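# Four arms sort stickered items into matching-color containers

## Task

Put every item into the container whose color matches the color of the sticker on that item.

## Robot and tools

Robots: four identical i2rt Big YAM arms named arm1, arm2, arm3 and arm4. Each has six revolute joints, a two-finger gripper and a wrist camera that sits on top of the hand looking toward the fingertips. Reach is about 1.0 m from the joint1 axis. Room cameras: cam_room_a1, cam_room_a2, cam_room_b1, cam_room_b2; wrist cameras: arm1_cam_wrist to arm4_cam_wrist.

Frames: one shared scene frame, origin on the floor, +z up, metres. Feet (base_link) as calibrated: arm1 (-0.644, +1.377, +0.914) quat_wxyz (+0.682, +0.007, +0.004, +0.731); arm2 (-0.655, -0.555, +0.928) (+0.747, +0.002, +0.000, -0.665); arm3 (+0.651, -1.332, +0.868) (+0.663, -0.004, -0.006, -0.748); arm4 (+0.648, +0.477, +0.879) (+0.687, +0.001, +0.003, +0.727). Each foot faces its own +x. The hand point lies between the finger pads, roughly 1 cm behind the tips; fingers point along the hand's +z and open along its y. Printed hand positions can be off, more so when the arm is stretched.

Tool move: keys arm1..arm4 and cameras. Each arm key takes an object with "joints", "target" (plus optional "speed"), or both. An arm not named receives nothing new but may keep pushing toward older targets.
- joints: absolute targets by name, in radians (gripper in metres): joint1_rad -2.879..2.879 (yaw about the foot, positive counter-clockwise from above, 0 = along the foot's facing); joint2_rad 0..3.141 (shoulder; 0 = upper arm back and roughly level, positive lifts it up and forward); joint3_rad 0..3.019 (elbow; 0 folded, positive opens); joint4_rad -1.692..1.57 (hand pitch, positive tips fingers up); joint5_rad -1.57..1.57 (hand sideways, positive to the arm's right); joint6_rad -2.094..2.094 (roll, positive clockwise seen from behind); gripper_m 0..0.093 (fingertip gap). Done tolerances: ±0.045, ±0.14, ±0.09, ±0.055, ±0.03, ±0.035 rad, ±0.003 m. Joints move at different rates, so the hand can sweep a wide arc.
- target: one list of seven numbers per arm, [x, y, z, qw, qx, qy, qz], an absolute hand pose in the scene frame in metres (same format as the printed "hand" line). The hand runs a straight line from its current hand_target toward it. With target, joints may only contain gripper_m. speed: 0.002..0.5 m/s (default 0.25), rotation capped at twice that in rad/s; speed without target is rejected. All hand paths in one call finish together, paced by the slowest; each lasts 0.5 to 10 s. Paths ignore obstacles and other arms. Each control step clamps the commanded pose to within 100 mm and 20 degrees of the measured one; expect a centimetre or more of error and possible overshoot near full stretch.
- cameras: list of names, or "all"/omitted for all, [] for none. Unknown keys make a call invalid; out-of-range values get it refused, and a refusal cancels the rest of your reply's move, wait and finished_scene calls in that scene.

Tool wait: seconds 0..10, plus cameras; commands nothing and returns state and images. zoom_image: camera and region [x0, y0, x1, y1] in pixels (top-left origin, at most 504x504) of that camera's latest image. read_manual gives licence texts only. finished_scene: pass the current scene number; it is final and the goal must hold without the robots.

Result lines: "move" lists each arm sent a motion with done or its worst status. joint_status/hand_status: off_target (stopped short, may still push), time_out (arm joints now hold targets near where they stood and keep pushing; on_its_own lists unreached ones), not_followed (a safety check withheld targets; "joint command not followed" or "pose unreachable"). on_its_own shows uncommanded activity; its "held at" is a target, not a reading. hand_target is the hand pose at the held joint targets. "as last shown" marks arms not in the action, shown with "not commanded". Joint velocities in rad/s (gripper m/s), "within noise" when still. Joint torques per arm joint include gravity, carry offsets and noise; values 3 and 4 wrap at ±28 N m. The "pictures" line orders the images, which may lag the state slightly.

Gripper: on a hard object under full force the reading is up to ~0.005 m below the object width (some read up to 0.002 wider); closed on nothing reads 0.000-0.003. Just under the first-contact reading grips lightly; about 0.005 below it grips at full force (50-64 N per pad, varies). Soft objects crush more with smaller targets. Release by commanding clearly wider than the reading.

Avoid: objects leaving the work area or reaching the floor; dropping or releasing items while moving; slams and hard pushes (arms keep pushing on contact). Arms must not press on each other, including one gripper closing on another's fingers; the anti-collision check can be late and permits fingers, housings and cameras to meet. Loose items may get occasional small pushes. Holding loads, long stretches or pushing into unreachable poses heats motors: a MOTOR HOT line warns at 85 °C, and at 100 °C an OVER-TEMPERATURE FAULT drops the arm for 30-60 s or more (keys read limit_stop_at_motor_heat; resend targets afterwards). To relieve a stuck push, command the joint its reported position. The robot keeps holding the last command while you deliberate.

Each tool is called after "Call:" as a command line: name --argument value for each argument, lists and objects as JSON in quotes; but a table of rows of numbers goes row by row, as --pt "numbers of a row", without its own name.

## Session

Call:
move

Scene clock: 0.00 s.
Joint torques (N m): no reading
Motor temperatures (°C): arm1=[21 23 27 23 21 21 21] | arm2=[23 24 26 22 22 20 23] | arm3=[24 23 24 23 24 23 23] | arm4=[22 22 24 22 24 21 24]
Heat: arm1: hottest joint3_rad 27 °C; arm2: hottest joint3_rad 26 °C; arm3: hottest joint1_rad 24 °C; arm4: hottest joint3_rad 24 °C.
Joint velocities: within noise
arm1.joint_positions: joint1_rad=-0.168 joint2_rad=+0.560 joint3_rad=+1.361 joint4_rad=-1.410 joint5_rad=+0.240 joint6_rad=+0.692 gripper_m=+0.09396
arm1.joint_status: not commanded
arm1.hand: x=-0.5745 y=+1.5715 z=+1.4388 quat_wxyz=(-0.303, +0.280, -0.837, -0.359) (m; scene frame)
arm1.hand_target: x=-0.5746 y=+1.5689 z=+1.4515 quat_wxyz=(-0.308, +0.276, -0.832, -0.370) (m; scene frame)
arm1.hand_status: not commanded
arm2.joint_positions: joint1_rad=+0.198 joint2_rad=+0.483 joint3_rad=+1.641 joint4_rad=-1.210 joint5_rad=-0.086 joint6_rad=-0.484 gripper_m=+0.09396
arm2.joint_status: not commanded
arm2.hand: x=-0.6069 y=-0.6635 z=+1.6316 quat_wxyz=(-0.468, -0.246, -0.683, +0.505) (m; scene frame)
arm2.hand_target: x=-0.6088 y=-0.6576 z=+1.6378 quat_wxyz=(-0.472, -0.244, -0.677, +0.510) (m; scene frame)
arm2.hand_status: not commanded
arm3.joint_positions: joint1_rad=+0.130 joint2_rad=+0.645 joint3_rad=+1.695 joint4_rad=-1.138 joint5_rad=+0.075 joint6_rad=+0.392 gripper_m=+0.09396
arm3.joint_status: not commanded
arm3.hand: x=+0.6386 y=-1.5165 z=+1.5921 quat_wxyz=(-0.552, -0.621, -0.389, +0.398) (m; scene frame)
arm3.hand_target: x=+0.6385 y=-1.5116 z=+1.6003 quat_wxyz=(-0.558, -0.615, -0.384, +0.402) (m; scene frame)
arm3.hand_status: not commanded
arm4.joint_positions: joint1_rad=+0.147 joint2_rad=+0.437 joint3_rad=+1.709 joint4_rad=-1.566 joint5_rad=+0.245 joint6_rad=+0.670 gripper_m=+0.09396
arm4.joint_status: not commanded
arm4.hand: x=+0.6820 y=+0.5376 z=+1.5262 quat_wxyz=(-0.292, +0.355, -0.719, -0.522) (m; scene frame)
arm4.hand_target: x=+0.6829 y=+0.5336 z=+1.5314 quat_wxyz=(-0.294, +0.352, -0.714, -0.529) (m; scene frame)
arm4.hand_status: not commanded
pictures: arm1_cam_wrist, arm2_cam_wrist, arm3_cam_wrist, arm4_cam_wrist, cam_room_a1, cam_room_a2, cam_room_b1, cam_room_b2
Images, in order (width x height): arm1_cam_wrist 672x504, arm2_cam_wrist 672x504, arm3_cam_wrist 672x504, arm4_cam_wrist 672x504, cam_room_a1 672x504, cam_room_a2 672x504, cam_room_b1 672x504, cam_room_b2 672x504.

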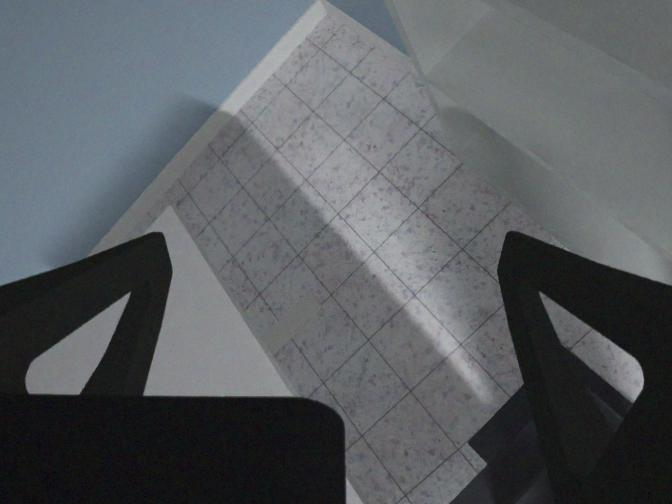

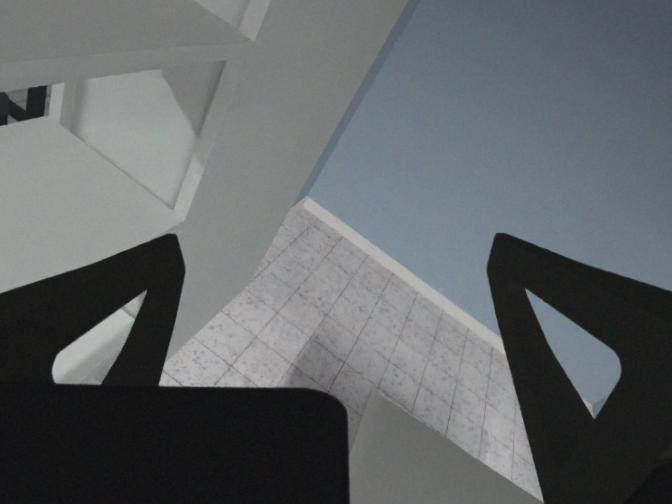

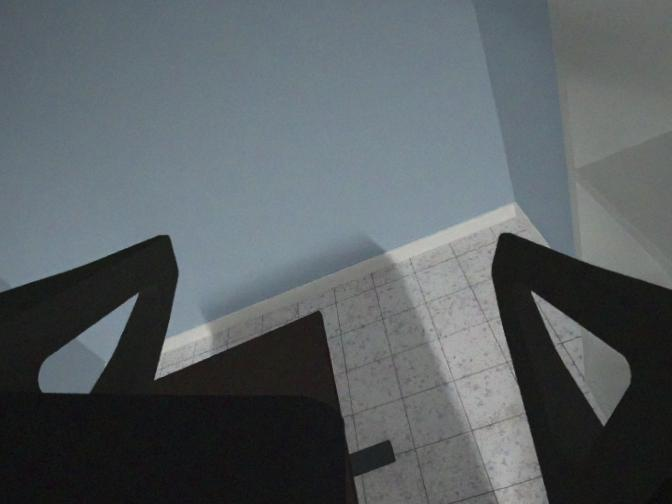

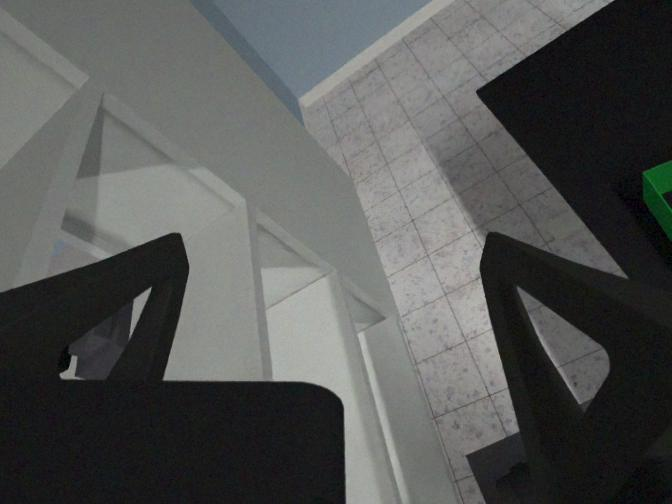

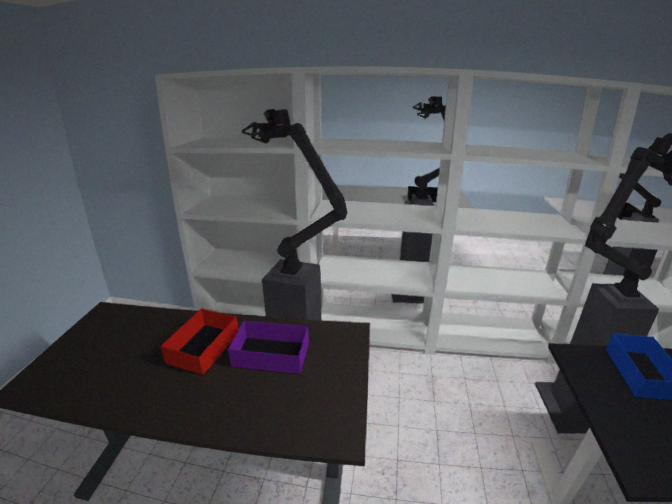

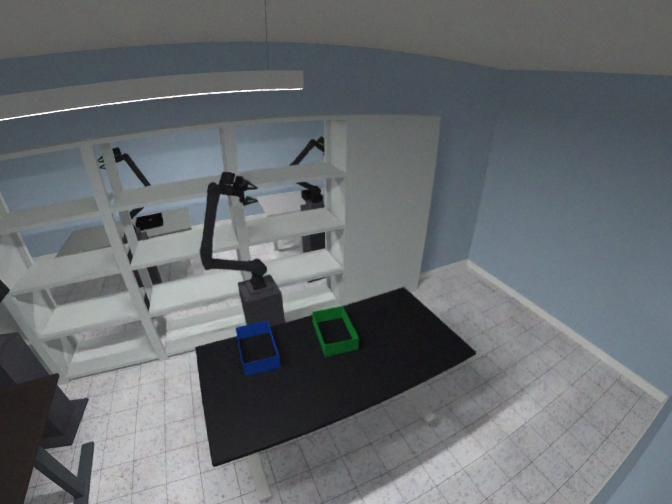

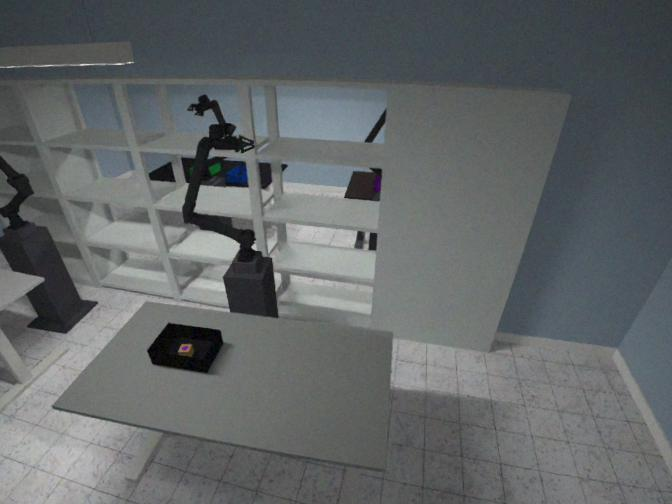

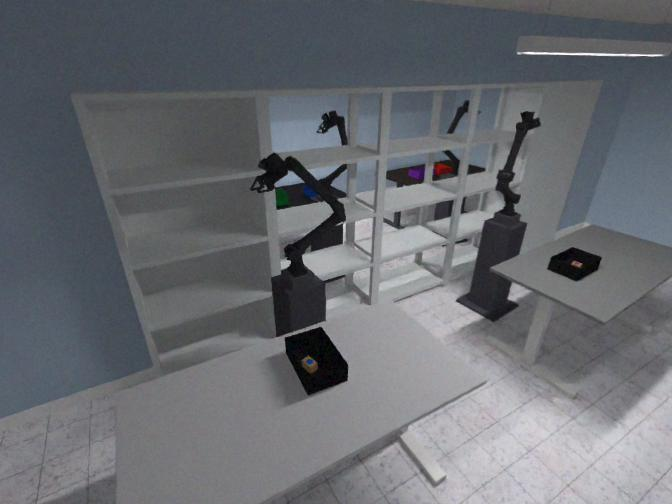

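Call:
move --arm1 '{"joints":{"joint1_rad":1.5,"joint5_rad":0,"joint6_rad":0,"joint2_rad":0.8,"joint3_rad":1.4,"joint4_rad":-1.6}}' --arm2 '{"joints":{"joint1_rad":-1.5,"joint5_rad":0,"joint6_rad":0,"joint2_rad":0.8,"joint3_rad":1.4,"joint4_rad":-1.6}}' --arm3 '{"joints":{"joint1_rad":1.5,"joint5_rad":0,"joint6_rad":0,"joint2_rad":0.8,"joint3_rad":1.4,"joint4_rad":-1.6}}' --arm4 '{"joints":{"joint1_rad":-1.5,"joint5_rad":0,"joint6_rad":0,"joint2_rad":0.8,"joint3_rad":1.4,"joint4_rad":-1.6}}' --cameras '["arm1_cam_wrist","arm2_cam_wrist","arm3_cam_wrist","arm4_cam_wrist"]'

Scene clock: 13.40 s.
Joint torques (N m): arm1=[-1.44 0.85 12.9 0.92 0.06 -0.05] | arm2=[0.32 -2.37 11.81 1.26 -0.08 0.21] | arm3=[1.96 -1.32 10.02 0.79 0.06 -0.12] | arm4=[0.32 -1.32 10.52 0.54 0.06 -0.07]
Motor temperatures (°C): arm1=[21 23 29 23 21 21 21] | arm2=[23 24 27 22 22 20 23] | arm3=[24 23 25 23 24 23 23] | arm4=[22 22 24 22 24 21 24]
Heat: arm1: hottest joint3_rad 29 °C; arm2: hottest joint3_rad 27 °C; arm3: hottest joint3_rad 25 °C; arm4: hottest joint3_rad 24 °C.
move: arm1 done; arm2 done; arm3 done; arm4 done
Joint velocities: within noise
arm1.joint_positions: joint1_rad=+1.494 joint2_rad=+0.808 joint3_rad=+1.366 joint4_rad=-1.588 joint5_rad=-0.002 joint6_rad=+0.008 gripper_m=+0.09399
arm1.joint_status: all done
arm1.hand: x=-0.8967 y=+1.3784 z=+1.3608 quat_wxyz=(+0.000, +0.962, -0.007, -0.275) (m; scene frame)
arm1.hand_target: x=-0.8914 y=+1.3770 z=+1.3762 quat_wxyz=(-0.001, +0.957, -0.001, -0.289) (m; scene frame)
arm1.hand_status: not commanded
arm2.joint_positions: joint1_rad=-1.495 joint2_rad=+0.798 joint3_rad=+1.378 joint4_rad=-1.586 joint5_rad=+0.002 joint6_rad=-0.014 gripper_m=+0.09398
arm2.joint_status: all done
arm2.hand: x=-0.9086 y=-0.6052 z=+1.3781 quat_wxyz=(-0.023, -0.956, -0.099, +0.277) (m; scene frame)
arm2.hand_target: x=-0.9064 y=-0.6038 z=+1.3858 quat_wxyz=(-0.025, -0.956, -0.090, +0.279) (m; scene frame)
arm2.hand_status: not commanded
arm3.joint_positions: joint1_rad=+1.490 joint2_rad=+0.798 joint3_rad=+1.379 joint4_rad=-1.594 joint5_rad=-0.001 joint6_rad=+0.007 gripper_m=+0.09398
arm3.joint_status: all done
arm3.hand: x=+0.9007 y=-1.3770 z=+1.3185 quat_wxyz=(-0.275, -0.098, -0.956, +0.033) (m; scene frame)
arm3.hand_target: x=+0.9006 y=-1.3743 z=+1.3267 quat_wxyz=(-0.281, -0.090, -0.955, +0.033) (m; scene frame)
arm3.hand_status: not commanded
arm4.joint_positions: joint1_rad=-1.497 joint2_rad=+0.796 joint3_rad=+1.362 joint4_rad=-1.590 joint5_rad=+0.001 joint6_rad=+0.014 gripper_m=+0.09398
arm4.joint_status: all done
arm4.hand: x=+0.9038 y=+0.5114 z=+1.3213 quat_wxyz=(-0.267, +0.056, -0.962, -0.018) (m; scene frame)
arm4.hand_target: x=+0.9029 y=+0.5108 z=+1.3361 quat_wxyz=(-0.278, +0.061, -0.958, -0.016) (m; scene frame)
arm4.hand_status: not commanded
pictures: arm1_cam_wrist, arm2_cam_wrist, arm3_cam_wrist, arm4_cam_wrist
Images, in order (width x height): arm1_cam_wrist 672x504, arm2_cam_wrist 672x504, arm3_cam_wrist 672x504, arm4_cam_wrist 672x504.

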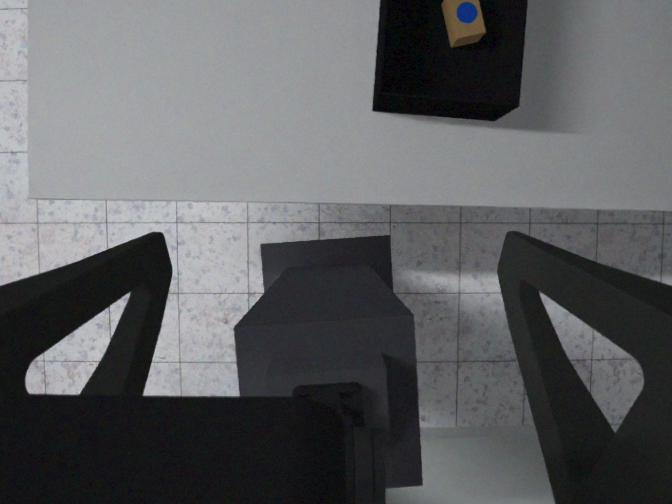

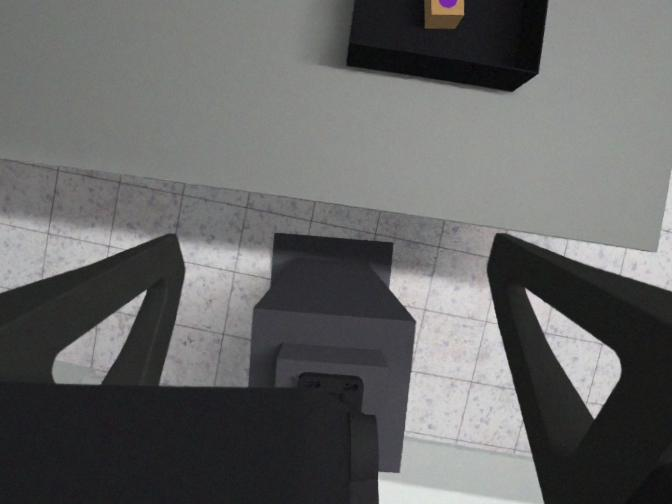

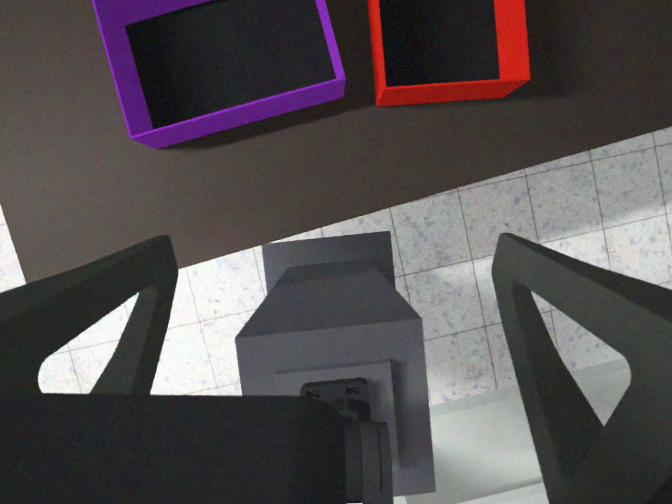

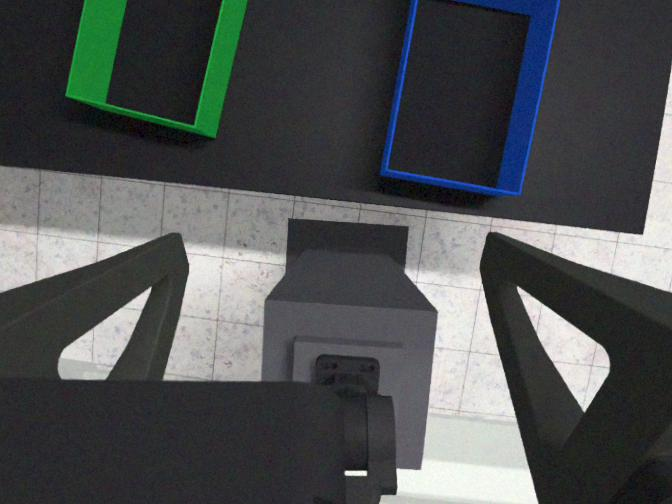

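Call:
zoom_image --camera "arm1_cam_wrist" --region '[370, 0, 540, 130]'

Call:
zoom_image --camera "arm2_cam_wrist" --region '[340, 0, 560, 100]'

Scaled by 2.965.

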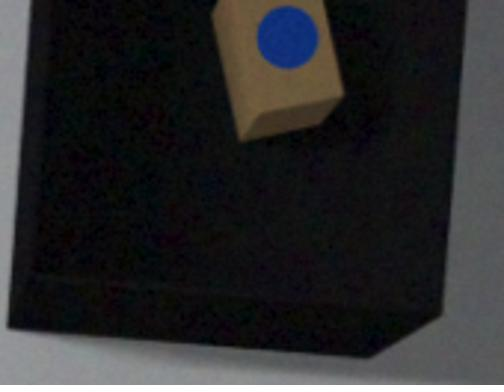

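Scaled by 2.291.

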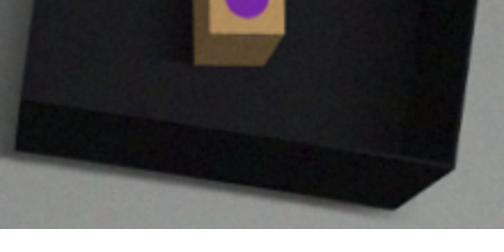

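Call:
move --arm1 '{"target":[-1.217,1.562,0.97,-0.0125,-0.9868,-0.0950,0.1299],"speed":0.4}' --arm2 '{"target":[-1.287,-0.518,0.97,-0.0134,-0.9861,-0.1019,0.1298],"speed":0.4}' --arm3 '{"joints":{"joint1_rad":-1.9}}' --arm4 '{"joints":{"joint1_rad":0.965}}' --cameras '["arm1_cam_wrist","arm2_cam_wrist","arm3_cam_wrist","arm4_cam_wrist"]'

Scene clock: 40.37 s.
Joint torques (N m): arm1=[-2.08 -15.62 14.05 0.9 -0.07 -0.04] | arm2=[0.15 -20.25 13.86 1.31 0.02 -0.09] | arm3=[0.5 -2.61 10.06 0.79 -0.03 -0.11] | arm4=[0.97 -1.08 10.56 0.44 0.11 -0.08]
Motor temperatures (°C): arm1=[21 24 32 23 21 21 21] | arm2=[23 24 29 22 22 20 23] | arm3=[24 23 26 23 24 23 23] | arm4=[22 22 28 22 24 21 24]
Heat: arm1: hottest joint3_rad 32 °C; arm2: hottest joint3_rad 29 °C; arm3: hottest joint3_rad 26 °C; arm4: hottest joint3_rad 28 °C.
move: arm1 off_target; arm2 off_target; arm3 done; arm4 done
Joint velocities: within noise
arm1.joint_positions: joint1_rad=+1.162 joint2_rad=+1.921 joint3_rad=+1.372 joint4_rad=-0.880 joint5_rad=-0.130 joint6_rad=-0.517 gripper_m=+0.09399
arm1.joint_status: not commanded
arm1.hand: x=-1.1935 y=+1.5487 z=+0.9446 quat_wxyz=(+0.028, +0.990, +0.093, -0.099) (m; scene frame)
arm1.hand_target: x=-1.2153 y=+1.5616 z=+0.9707 quat_wxyz=(+0.012, +0.987, +0.095, -0.130) (m; scene frame)
arm1.hand_status: off_target (0.037 m and 4.0 deg from the pose sent, 0.538 m and 20.6 deg at the start)
arm2.joint_positions: joint1_rad=-1.759 joint2_rad=+1.955 joint3_rad=+1.441 joint4_rad=-0.850 joint5_rad=-0.079 joint6_rad=-0.260 gripper_m=+0.09398
arm2.joint_status: not commanded
arm2.hand: x=-1.2643 y=-0.5248 z=+0.9551 quat_wxyz=(-0.020, -0.989, -0.098, +0.107) (m; scene frame)
arm2.hand_target: x=-1.2858 y=-0.5181 z=+0.9706 quat_wxyz=(-0.013, -0.986, -0.102, +0.130) (m; scene frame)
arm2.hand_status: off_target (0.028 m and 2.8 deg from the pose sent, 0.563 m and 17.2 deg at the start)
arm3.joint_positions: joint1_rad=-1.890 joint2_rad=+0.807 joint3_rad=+1.379 joint4_rad=-1.594 joint5_rad=+0.001 joint6_rad=+0.005 gripper_m=+0.09402
arm3.joint_status: all done
arm3.hand: x=+0.4169 y=-1.2149 z=+1.3136 quat_wxyz=(+0.053, -0.939, +0.214, +0.262) (m; scene frame)
arm3.hand_target: x=+0.4211 y=-1.2140 z=+1.3239 quat_wxyz=(+0.056, -0.936, +0.216, +0.272) (m; scene frame)
arm3.hand_status: not commanded
arm4.joint_positions: joint1_rad=+0.962 joint2_rad=+0.797 joint3_rad=+1.362 joint4_rad=-1.590 joint5_rad=-0.001 joint6_rad=+0.013 gripper_m=+0.09402
arm4.joint_status: all done
arm4.hand: x=+0.4321 y=+0.6133 z=+1.3231 quat_wxyz=(-0.069, +0.924, -0.269, -0.262) (m; scene frame)
arm4.hand_target: x=+0.4329 y=+0.6123 z=+1.3380 quat_wxyz=(-0.074, +0.923, -0.261, -0.273) (m; scene frame)
arm4.hand_status: not commanded
pictures: arm1_cam_wrist, arm2_cam_wrist, arm3_cam_wrist, arm4_cam_wrist
Images, in order (width x height): arm1_cam_wrist 672x504, arm2_cam_wrist 672x504, arm3_cam_wrist 672x504, arm4_cam_wrist 672x504.

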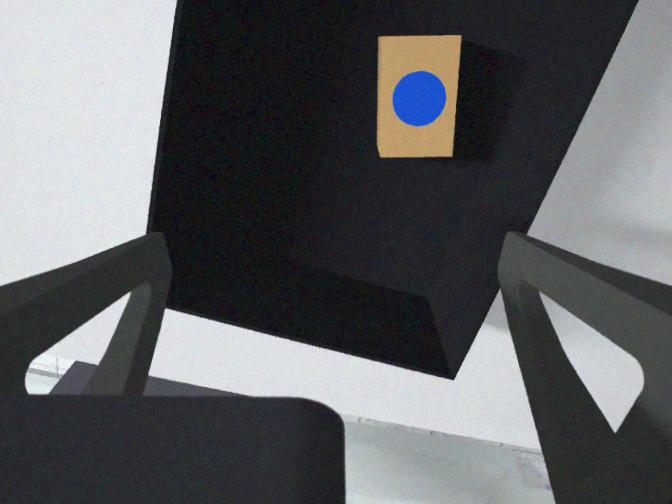

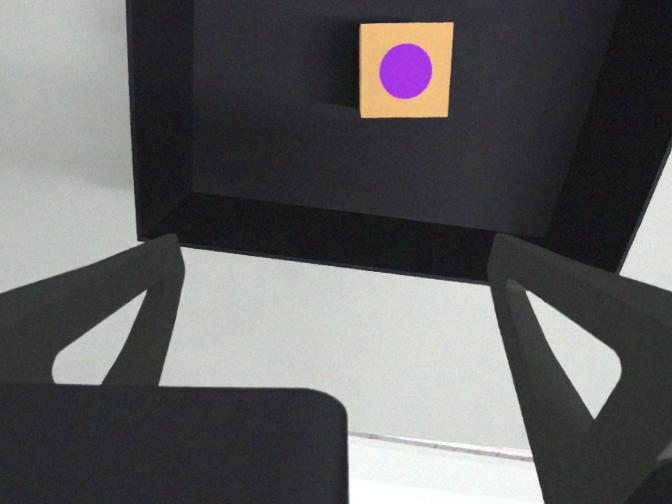

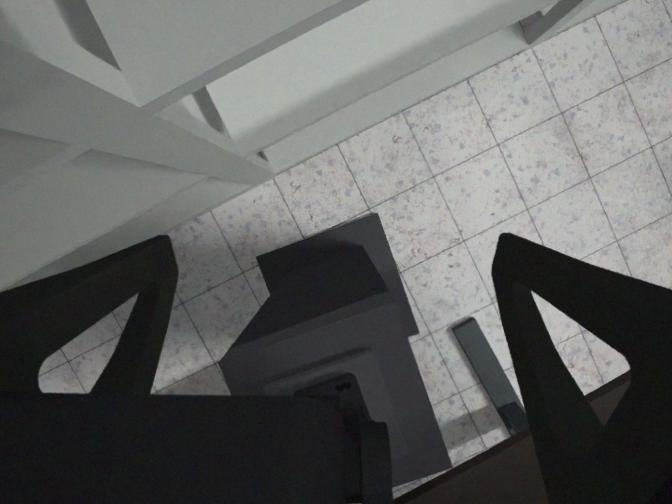

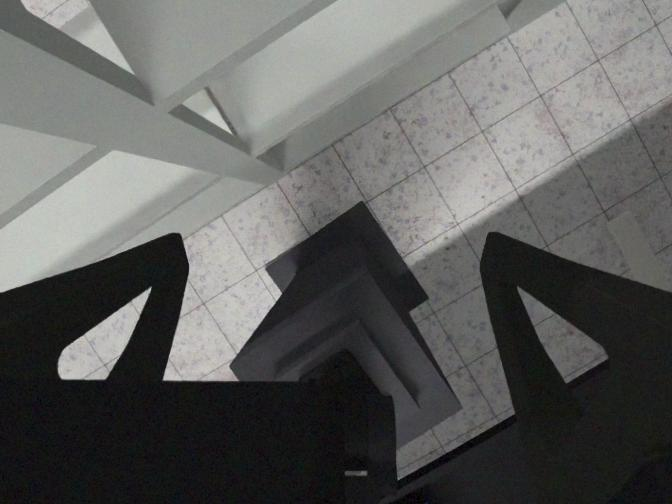

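Call:
move --arm1 '{"target":[-1.240,1.597,0.82,-0.0125,-0.9868,-0.0950,0.1299],"speed":0.25}' --arm2 '{"target":[-1.330,-0.490,0.82,-0.0134,-0.9861,-0.1019,0.1298],"speed":0.25}' --cameras '["arm1_cam_wrist","arm2_cam_wrist"]'

Scene clock: 55.80 s.
Joint torques (N m): arm1=[-2.32 -17.79 11.82 1.13 -0.2 -0.06] | arm2=[0.32 -22.71 12.05 1.74 -0.29 -0.08] | arm3=[0.5 -2.67 10.1 0.8 -0.05 -0.1] | arm4=[1.44 -1.26 10.55 0.5 0.08 -0.07]
Motor temperatures (°C): arm1=[21 24 34 23 21 21 21] | arm2=[23 25 31 22 22 20 23] | arm3=[24 23 27 23 24 23 23] | arm4=[22 22 29 22 24 21 24]
Heat: arm1: hottest joint3_rad 34 °C; arm2: hottest joint3_rad 31 °C; arm3: hottest joint3_rad 27 °C; arm4: hottest joint3_rad 29 °C.
move: arm1 off_target; arm2 off_target
Joint velocities: within noise
arm1.joint_positions: joint1_rad=+1.118 joint2_rad=+2.212 joint3_rad=+1.419 joint4_rad=-0.636 joint5_rad=-0.137 joint6_rad=-0.559 gripper_m=+0.09399
arm1.joint_status: not commanded
arm1.hand: x=-1.2151 y=+1.5827 z=+0.8027 quat_wxyz=(+0.027, +0.990, +0.092, -0.101) (m; scene frame)
arm1.hand_target: x=-1.2386 y=+1.5965 z=+0.8209 quat_wxyz=(+0.012, +0.987, +0.095, -0.130) (m; scene frame)
arm1.hand_status: off_target (0.034 m and 3.7 deg from the pose sent, 0.142 m and 4.0 deg at the start)
arm2.joint_positions: joint1_rad=-1.799 joint2_rad=+2.269 joint3_rad=+1.552 joint4_rad=-0.651 joint5_rad=-0.081 joint6_rad=-0.296 gripper_m=+0.09398
arm2.joint_status: not commanded
arm2.hand: x=-1.3070 y=-0.4957 z=+0.8128 quat_wxyz=(-0.018, -0.990, -0.096, +0.106) (m; scene frame)
arm2.hand_target: x=-1.3290 y=-0.4901 z=+0.8207 quat_wxyz=(-0.013, -0.986, -0.102, +0.130) (m; scene frame)
arm2.hand_status: off_target (0.025 m and 2.8 deg from the pose sent, 0.154 m and 2.8 deg at the start)
arm3, arm4: as last shown
pictures: arm1_cam_wrist, arm2_cam_wrist
Images, in order (width x height): arm1_cam_wrist 672x504, arm2_cam_wrist 672x504.

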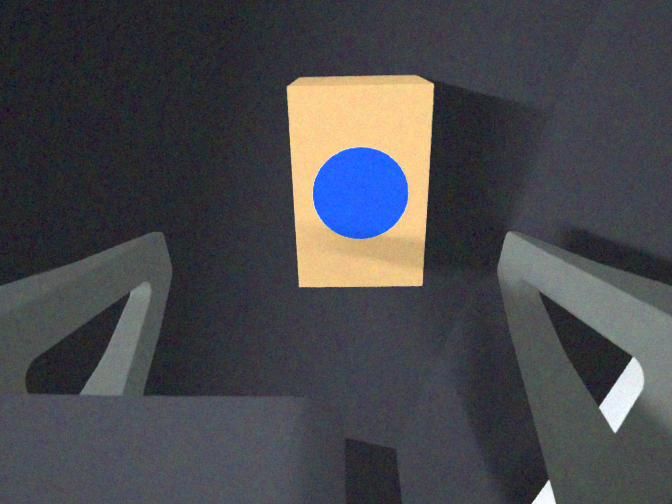

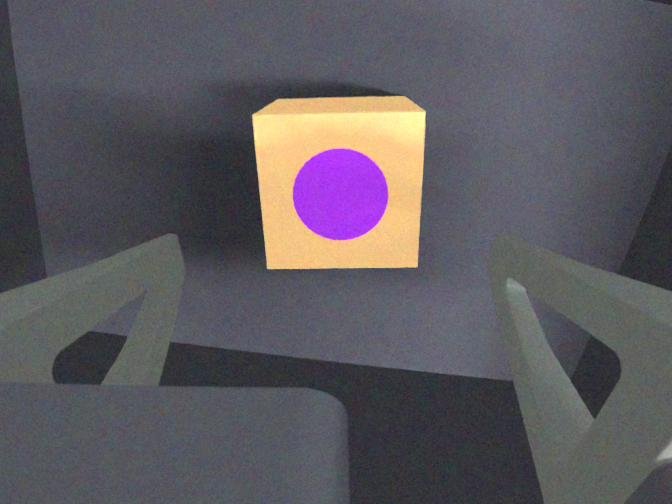

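Call:
move --arm1 '{"target":[-1.246,1.600,0.760,-0.0125,-0.9868,-0.0950,0.1299],"speed":0.15}' --arm2 '{"target":[-1.333,-0.490,0.745,-0.0134,-0.9861,-0.1019,0.1298],"speed":0.15}' --cameras '["arm1_cam_wrist","arm2_cam_wrist"]'

Scene clock: 64.03 s.
Joint torques (N m): arm1=[-2.14 -17.73 11.04 1.16 -0.03 -0.08] | arm2=[0.26 -23 11.21 1.76 -0.29 -0.06] | arm3=[0.5 -2.78 10.07 0.79 -0.04 -0.09] | arm4=[0.97 -1.2 10.44 0.66 0.1 -0.08]
Motor temperatures (°C): arm1=[21 24 34 23 21 21 21] | arm2=[23 25 31 22 22 20 23] | arm3=[24 23 27 23 24 23 23] | arm4=[22 22 30 22 24 21 24]
Heat: arm1: hottest joint3_rad 34 °C; arm2: hottest joint3_rad 31 °C; arm3: hottest joint3_rad 27 °C; arm4: hottest joint3_rad 30 °C.
move: arm1 off_target; arm2 off_target
Joint velocities: within noise
arm1.joint_positions: joint1_rad=+1.120 joint2_rad=+2.324 joint3_rad=+1.454 joint4_rad=-0.549 joint5_rad=-0.141 joint6_rad=-0.561 gripper_m=+0.09399
arm1.joint_status: not commanded
arm1.hand: x=-1.2244 y=+1.5843 z=+0.7503 quat_wxyz=(+0.026, +0.989, +0.094, -0.107) (m; scene frame)
arm1.hand_target: x=-1.2450 y=+1.5998 z=+0.7609 quat_wxyz=(+0.012, +0.987, +0.095, -0.130) (m; scene frame)
arm1.hand_status: off_target (0.028 m and 3.1 deg from the pose sent, 0.055 m and 3.7 deg at the start)
arm2.joint_positions: joint1_rad=-1.799 joint2_rad=+2.406 joint3_rad=+1.588 joint4_rad=-0.542 joint5_rad=-0.081 joint6_rad=-0.299 gripper_m=+0.09398
arm2.joint_status: not commanded
arm2.hand: x=-1.3128 y=-0.4948 z=+0.7428 quat_wxyz=(-0.017, -0.989, -0.097, +0.110) (m; scene frame)
arm2.hand_target: x=-1.3321 y=-0.4901 z=+0.7457 quat_wxyz=(-0.013, -0.986, -0.102, +0.130) (m; scene frame)
arm2.hand_status: off_target (0.021 m and 2.3 deg from the pose sent, 0.073 m and 2.8 deg at the start)
arm3, arm4: as last shown
pictures: arm1_cam_wrist, arm2_cam_wrist
Images, in order (width x height): arm1_cam_wrist 672x504, arm2_cam_wrist 672x504.

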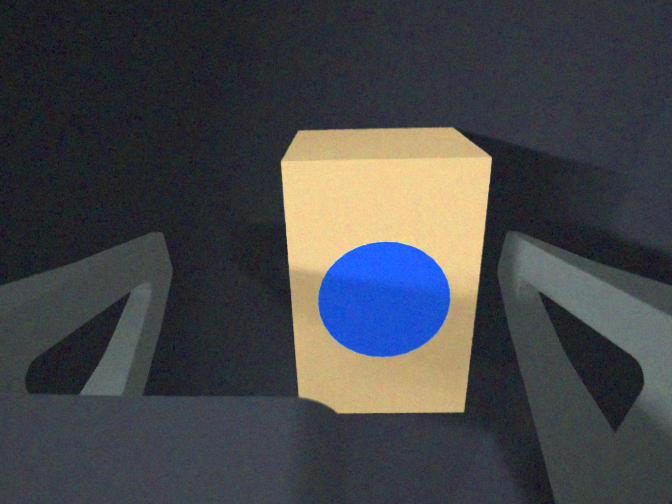

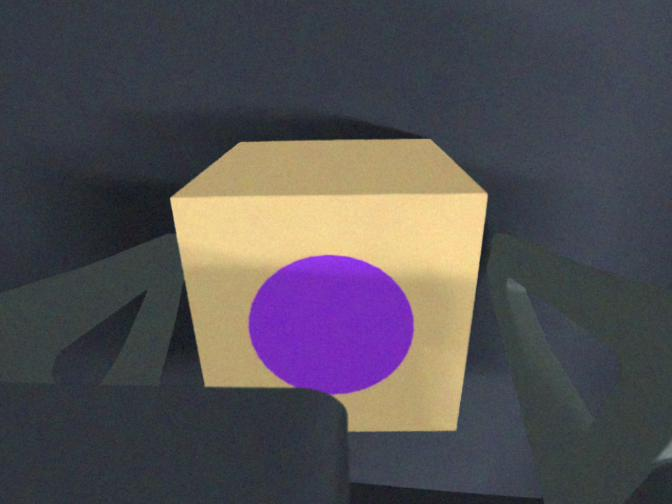

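Call:
move --arm1 '{"target":[-1.248,1.612,0.748,-0.0125,-0.9868,-0.0950,0.1299],"speed":0.15}' --arm2 '{"joints":{"gripper_m":0.03}}' --cameras '["arm1_cam_wrist","arm2_cam_wrist"]'

Call:
move --arm1 '{"joints":{"gripper_m":0.025}}' --arm2 '{"target":[-1.12,-0.50,1.15,-0.0134,-0.9861,-0.1019,0.1298],"speed":0.3}' --cameras '["arm1_cam_wrist","arm2_cam_wrist"]'

Scene clock: 69.80 s.
Joint torques (N m): arm1=[-3.02 -16.85 11.32 1.33 -0.07 -0.05] | arm2=[0.26 -23 11.06 1.74 -0.26 -0.05] | arm3=[0.62 -2.61 10.07 0.81 -0.04 -0.11] | arm4=[0.67 -1.55 10.47 0.57 0.11 -0.07]
Motor temperatures (°C): arm1=[21 24 33 23 21 21 21] | arm2=[23 26 32 22 22 20 23] | arm3=[24 23 27 23 24 23 23] | arm4=[22 22 30 22 24 21 24]
Heat: arm1: hottest joint3_rad 33 °C; arm2: hottest joint3_rad 32 °C; arm3: hottest joint3_rad 27 °C; arm4: hottest joint3_rad 30 °C.
move: arm1 off_target; arm2 off_target
Joint velocities: within noise
arm1.joint_positions: joint1_rad=+1.114 joint2_rad=+2.346 joint3_rad=+1.478 joint4_rad=-0.547 joint5_rad=-0.143 joint6_rad=-0.575 gripper_m=+0.09399
arm1.joint_status: not commanded
arm1.hand: x=-1.2296 y=+1.5903 z=+0.7444 quat_wxyz=(+0.025, +0.989, +0.099, -0.109) (m; scene frame)
arm1.hand_target: x=-1.2466 y=+1.6117 z=+0.7490 quat_wxyz=(+0.012, +0.987, +0.095, -0.130) (m; scene frame)
arm1.hand_status: off_target (0.029 m and 2.8 deg from the pose sent, 0.036 m and 3.1 deg at the start)
arm2.joint_positions: joint1_rad=-1.799 joint2_rad=+2.406 joint3_rad=+1.589 joint4_rad=-0.542 joint5_rad=-0.082 joint6_rad=-0.299 gripper_m=+0.05282
arm2.joint_status: gripper_m off_target (ended at +0.05286, target +0.03000)
arm2.hand: x=-1.3136 y=-0.4948 z=+0.7433 quat_wxyz=(-0.017, -0.989, -0.097, +0.111) (m; scene frame)
arm2.hand_target: x=-1.3322 y=-0.4901 z=+0.7458 quat_wxyz=(-0.013, -0.986, -0.102, +0.130) (m; scene frame)
arm2.hand_status: not commanded
arm3, arm4: as last shown
pictures: arm1_cam_wrist, arm2_cam_wrist
Images, in order (width x height): arm1_cam_wrist 672x504, arm2_cam_wrist 672x504.

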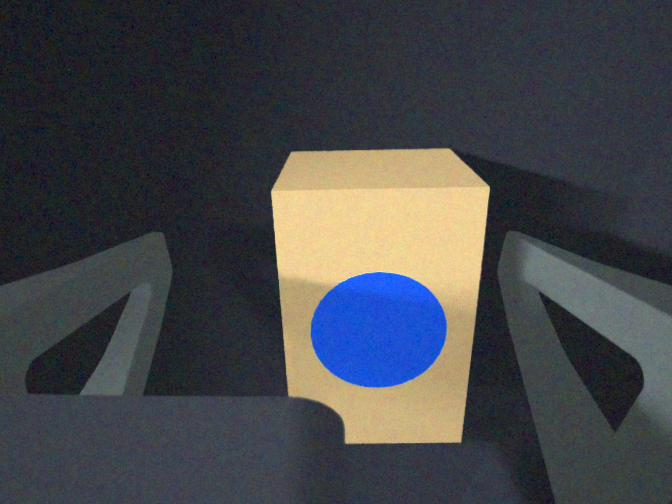

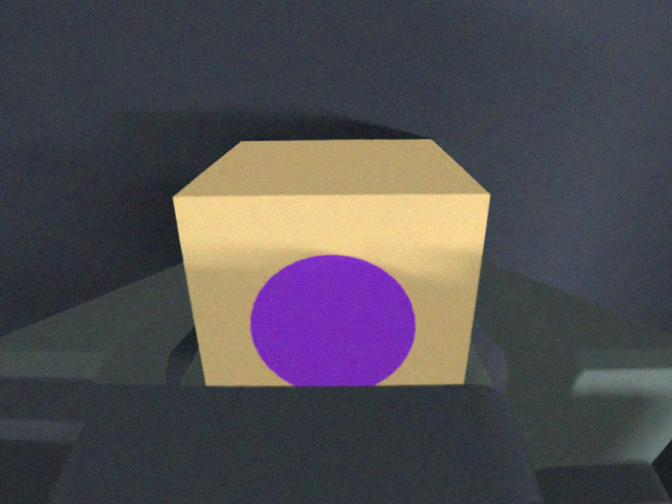

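Scene clock: 72.00 s.
Joint torques (N m): arm1=[-3.02 -17.32 11.19 1.21 -0.13 -0.02] | arm2=[0.09 -12.4 13.49 0.7 -0.31 -0.08] | arm3=[0.56 -2.73 10.1 0.76 -0.04 -0.11] | arm4=[1.26 -1.49 10.51 0.55 0.13 -0.09]
Motor temperatures (°C): arm1=[21 24 33 23 21 21 21] | arm2=[23 26 32 22 22 20 23] | arm3=[24 23 28 23 24 23 23] | arm4=[22 22 31 22 24 21 24]
Heat: arm1: hottest joint3_rad 33 °C; arm2: hottest joint3_rad 32 °C; arm3: hottest joint3_rad 28 °C; arm4: hottest joint3_rad 31 °C.
move: arm1 off_target; arm2 off_target
Joint velocities: within noise
arm1.joint_positions: joint1_rad=+1.101 joint2_rad=+2.347 joint3_rad=+1.481 joint4_rad=-0.546 joint5_rad=-0.143 joint6_rad=-0.577 gripper_m=+0.04367
arm1.joint_status: gripper_m off_target (ended at +0.04371, target +0.02500)
arm1.hand: x=-1.2280 y=+1.5984 z=+0.7447 quat_wxyz=(+0.023, +0.989, +0.093, -0.111) (m; scene frame)
arm1.hand_target: x=-1.2466 y=+1.6118 z=+0.7490 quat_wxyz=(+0.012, +0.987, +0.095, -0.130) (m; scene frame)
arm1.hand_status: not commanded
arm2.joint_positions: joint1_rad=-1.832 joint2_rad=+1.403 joint3_rad=+1.236 joint4_rad=-1.166 joint5_rad=-0.090 joint6_rad=-0.332 gripper_m=+0.05283
arm2.joint_status: not commanded
arm2.hand: x=-1.1126 y=-0.5047 z=+1.1405 quat_wxyz=(-0.014, -0.987, -0.098, +0.124) (m; scene frame)
arm2.hand_target: x=-1.1197 y=-0.5001 z=+1.1500 quat_wxyz=(-0.013, -0.986, -0.102, +0.130) (m; scene frame)
arm2.hand_status: off_target (0.013 m and 0.8 deg from the pose sent, 0.451 m and 2.3 deg at the start)
arm3, arm4: as last shown
pictures: arm1_cam_wrist, arm2_cam_wrist
Images, in order (width x height): arm1_cam_wrist 672x504, arm2_cam_wrist 672x504.

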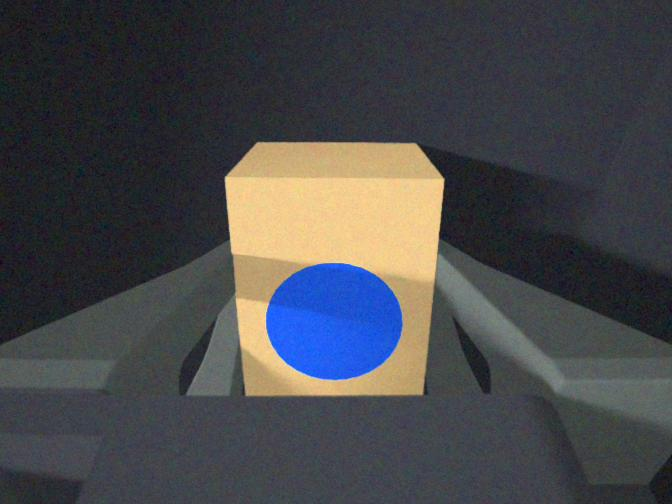

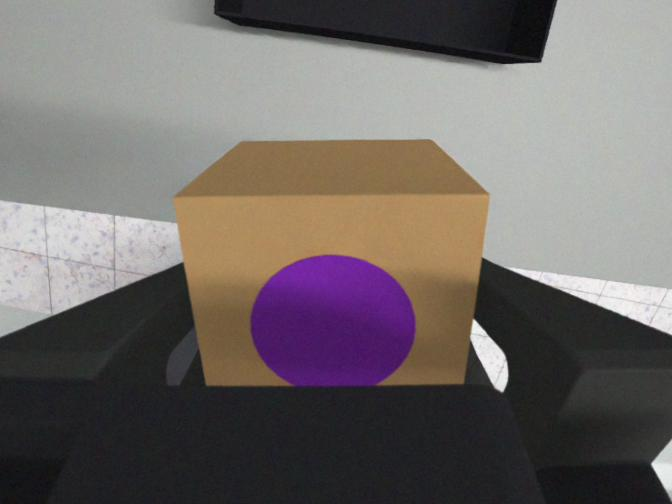

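Call:
move --arm1 '{"target":[-1.05,1.50,1.13,-0.0125,-0.9868,-0.0950,0.1299],"speed":0.4}' --arm2 '{"joints":{"joint1_rad":0.913,"joint2_rad":0.8,"joint3_rad":1.3,"joint4_rad":-1.6,"joint5_rad":0,"joint6_rad":0}}' --arm3 '{"joints":{"joint1_rad":-1.99,"joint2_rad":0.1,"joint3_rad":0.08,"joint4_rad":0.16}}' --arm4 '{"joints":{"joint1_rad":0.965,"joint2_rad":0.1,"joint3_rad":0.08,"joint4_rad":0.16}}' --cameras '[]'

Call:
move --arm1 '{"joints":{"joint1_rad":-2.26,"joint2_rad":0.8,"joint3_rad":1.3,"joint4_rad":-1.6,"joint5_rad":0,"joint6_rad":0}}' --arm2 '{"target":[-0.295,-0.771,1.10,0.1091,0.2655,0.9574,-0.0302],"speed":0.3}' --cameras '["arm2_cam_wrist","arm3_cam_wrist","arm4_cam_wrist","cam_room_b1"]'

Scene clock: 85.03 s.
Joint torques (N m): arm1=[-0.62 -7.06 13.97 0.32 -0.03 0.11] | arm2=[0.97 -3.55 13.27 1.1 0.08 0.21] | arm3=[0.56 2.02 9.8 2.56 -0.02 -0.11] | arm4=[1.2 1.55 10.14 2.09 0.14 -0.09]
Motor temperatures (°C): arm1=[21 25 33 23 21 21 22] | arm2=[23 26 34 22 22 20 23] | arm3=[24 23 28 23 24 23 23] | arm4=[22 22 32 22 24 21 24]
Heat: arm1: hottest joint3_rad 33 °C; arm2: hottest joint3_rad 34 °C; arm3: hottest joint3_rad 28 °C; arm4: hottest joint3_rad 32 °C.
move: arm1 off_target; arm2 done; arm3 done; arm4 done
Joint velocities: within noise
arm1.joint_positions: joint1_rad=+1.150 joint2_rad=+1.327 joint3_rad=+1.124 joint4_rad=-1.174 joint5_rad=-0.132 joint6_rad=-0.529 gripper_m=+0.04367
arm1.joint_status: not commanded
arm1.hand: x=-1.0400 y=+1.5001 z=+1.1182 quat_wxyz=(+0.016, +0.988, +0.094, -0.123) (m; scene frame)
arm1.hand_target: x=-1.0497 y=+1.4998 z=+1.1299 quat_wxyz=(+0.013, +0.987, +0.095, -0.130) (m; scene frame)
arm1.hand_status: off_target (0.015 m and 0.9 deg from the pose sent, 0.436 m and 2.5 deg at the start)
arm2.joint_positions: joint1_rad=+0.909 joint2_rad=+0.806 joint3_rad=+1.265 joint4_rad=-1.587 joint5_rad=-0.002 joint6_rad=-0.015 gripper_m=+0.05282
arm2.joint_status: all done
arm2.hand: x=-0.4366 y=-0.6896 z=+1.3258 quat_wxyz=(-0.212, -0.256, -0.942, +0.058) (m; scene frame)
arm2.hand_target: x=-0.4388 y=-0.6876 z=+1.3416 quat_wxyz=(-0.225, -0.260, -0.937, +0.061) (m; scene frame)
arm2.hand_status: not commanded
arm3.joint_positions: joint1_rad=-1.980 joint2_rad=+0.108 joint3_rad=+0.082 joint4_rad=+0.142 joint5_rad=+0.001 joint6_rad=+0.005 gripper_m=+0.09402
arm3.joint_status: all done
arm3.hand: x=+0.4103 y=-1.1866 z=+1.1223 quat_wxyz=(+0.190, -0.643, +0.181, +0.719) (m; scene frame)
arm3.hand_target: x=+0.4130 y=-1.1851 z=+1.1278 quat_wxyz=(+0.197, -0.634, +0.180, +0.726) (m; scene frame)
arm3.hand_status: not commanded
arm4.joint_positions: joint1_rad=+0.962 joint2_rad=+0.113 joint3_rad=+0.073 joint4_rad=+0.140 joint5_rad=-0.001 joint6_rad=+0.013 gripper_m=+0.09402
arm4.joint_status: all done
arm4.hand: x=+0.4111 y=+0.6251 z=+1.1299 quat_wxyz=(-0.196, +0.643, -0.188, -0.716) (m; scene frame)
arm4.hand_target: x=+0.4128 y=+0.6234 z=+1.1422 quat_wxyz=(-0.203, +0.630, -0.180, -0.728) (m; scene frame)
arm4.hand_status: not commanded
pictures: none
No camera images: "cameras" was empty.

Scene clock: 87.50 s.
Joint torques (N m): arm1=[-2.32 -1.03 13.26 0.66 -0.05 0.07] | arm2=[1.55 -12.51 10.48 1.81 0.12 0.22] | arm3=[0.44 2.02 9.78 2.5 -0.04 -0.11] | arm4=[0.91 1.61 10.11 2.18 0.13 -0.1]
Motor temperatures (°C): arm1=[21 25 33 23 21 21 22] | arm2=[23 26 34 22 22 20 24] | arm3=[24 23 28 23 24 23 23] | arm4=[22 22 32 22 24 21 24]
Heat: arm1: hottest joint3_rad 33 °C; arm2: hottest joint3_rad 34 °C; arm3: hottest joint3_rad 28 °C; arm4: hottest joint3_rad 32 °C.
move: arm1 done; arm2 done
Joint velocities: within noise
arm1.joint_positions: joint1_rad=-2.254 joint2_rad=+0.812 joint3_rad=+1.268 joint4_rad=-1.590 joint5_rad=+0.002 joint6_rad=-0.007 gripper_m=+0.04369
arm1.joint_status: all done
arm1.hand: x=-0.4277 y=+1.2273 z=+1.3078 quat_wxyz=(-0.198, -0.292, -0.933, +0.068) (m; scene frame)
arm1.hand_target: x=-0.4315 y=+1.2286 z=+1.3239 quat_wxyz=(-0.214, -0.296, -0.928, +0.072) (m; scene frame)
arm1.hand_status: not commanded
arm2.joint_positions: joint1_rad=+0.909 joint2_rad=+1.336 joint3_rad=+1.055 joint4_rad=-1.088 joint5_rad=+0.001 joint6_rad=-0.010 gripper_m=+0.05283
arm2.joint_status: not commanded
arm2.hand: x=-0.2998 y=-0.7719 z=+1.0961 quat_wxyz=(-0.098, -0.263, -0.960, +0.026) (m; scene frame)
arm2.hand_target: x=-0.2951 y=-0.7710 z=+1.1000 quat_wxyz=(-0.109, -0.266, -0.957, +0.030) (m; scene frame)
arm2.hand_status: done (0.006 m and 1.4 deg from the pose sent, 0.279 m and 12.4 deg at the start)
arm3: as last shown
arm3.hand_target: x=+0.4130 y=-1.1851 z=+1.1277 quat_wxyz=(+0.197, -0.634, +0.180, +0.726) (m; scene frame)
arm4.joint_positions: joint1_rad=+0.962 joint2_rad=+0.113 joint3_rad=+0.073 joint4_rad=+0.141 joint5_rad=-0.001 joint6_rad=+0.013 gripper_m=+0.09402
arm4.joint_status: not commanded
arm4.hand: x=+0.4111 y=+0.6251 z=+1.1300 quat_wxyz=(-0.196, +0.643, -0.188, -0.716) (m; scene frame)
arm4.hand_target: x=+0.4128 y=+0.6234 z=+1.1423 quat_wxyz=(-0.203, +0.630, -0.180, -0.728) (m; scene frame)
arm4.hand_status: not commanded
pictures: arm2_cam_wrist, arm3_cam_wrist, arm4_cam_wrist, cam_room_b1
Images, in order (width x height): arm2_cam_wrist 672x504, arm3_cam_wrist 672x504, arm4_cam_wrist 672x504, cam_room_b1 672x504.

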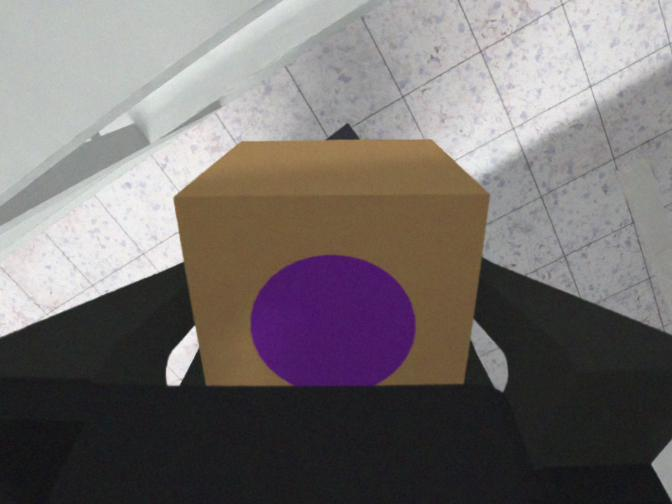

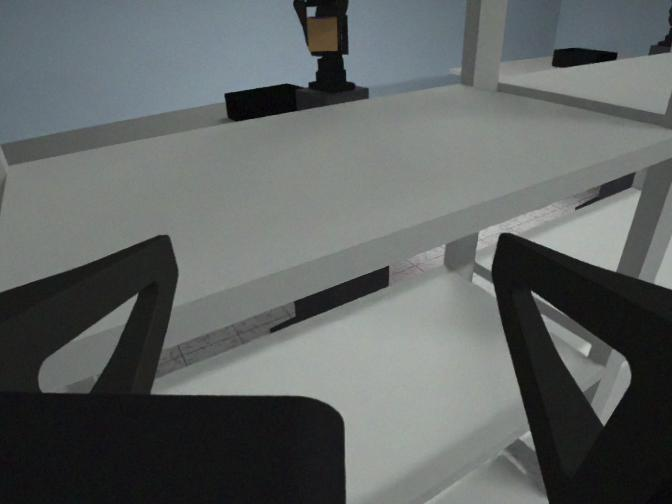

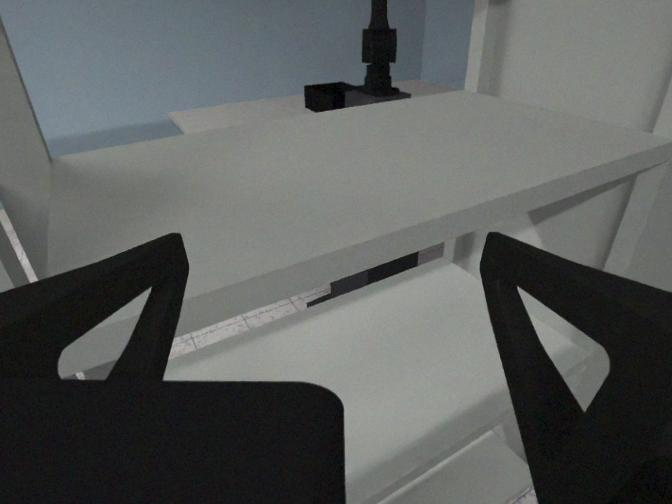

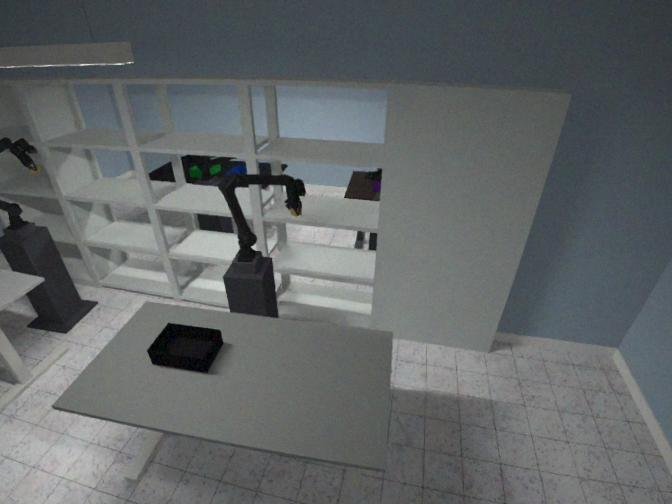

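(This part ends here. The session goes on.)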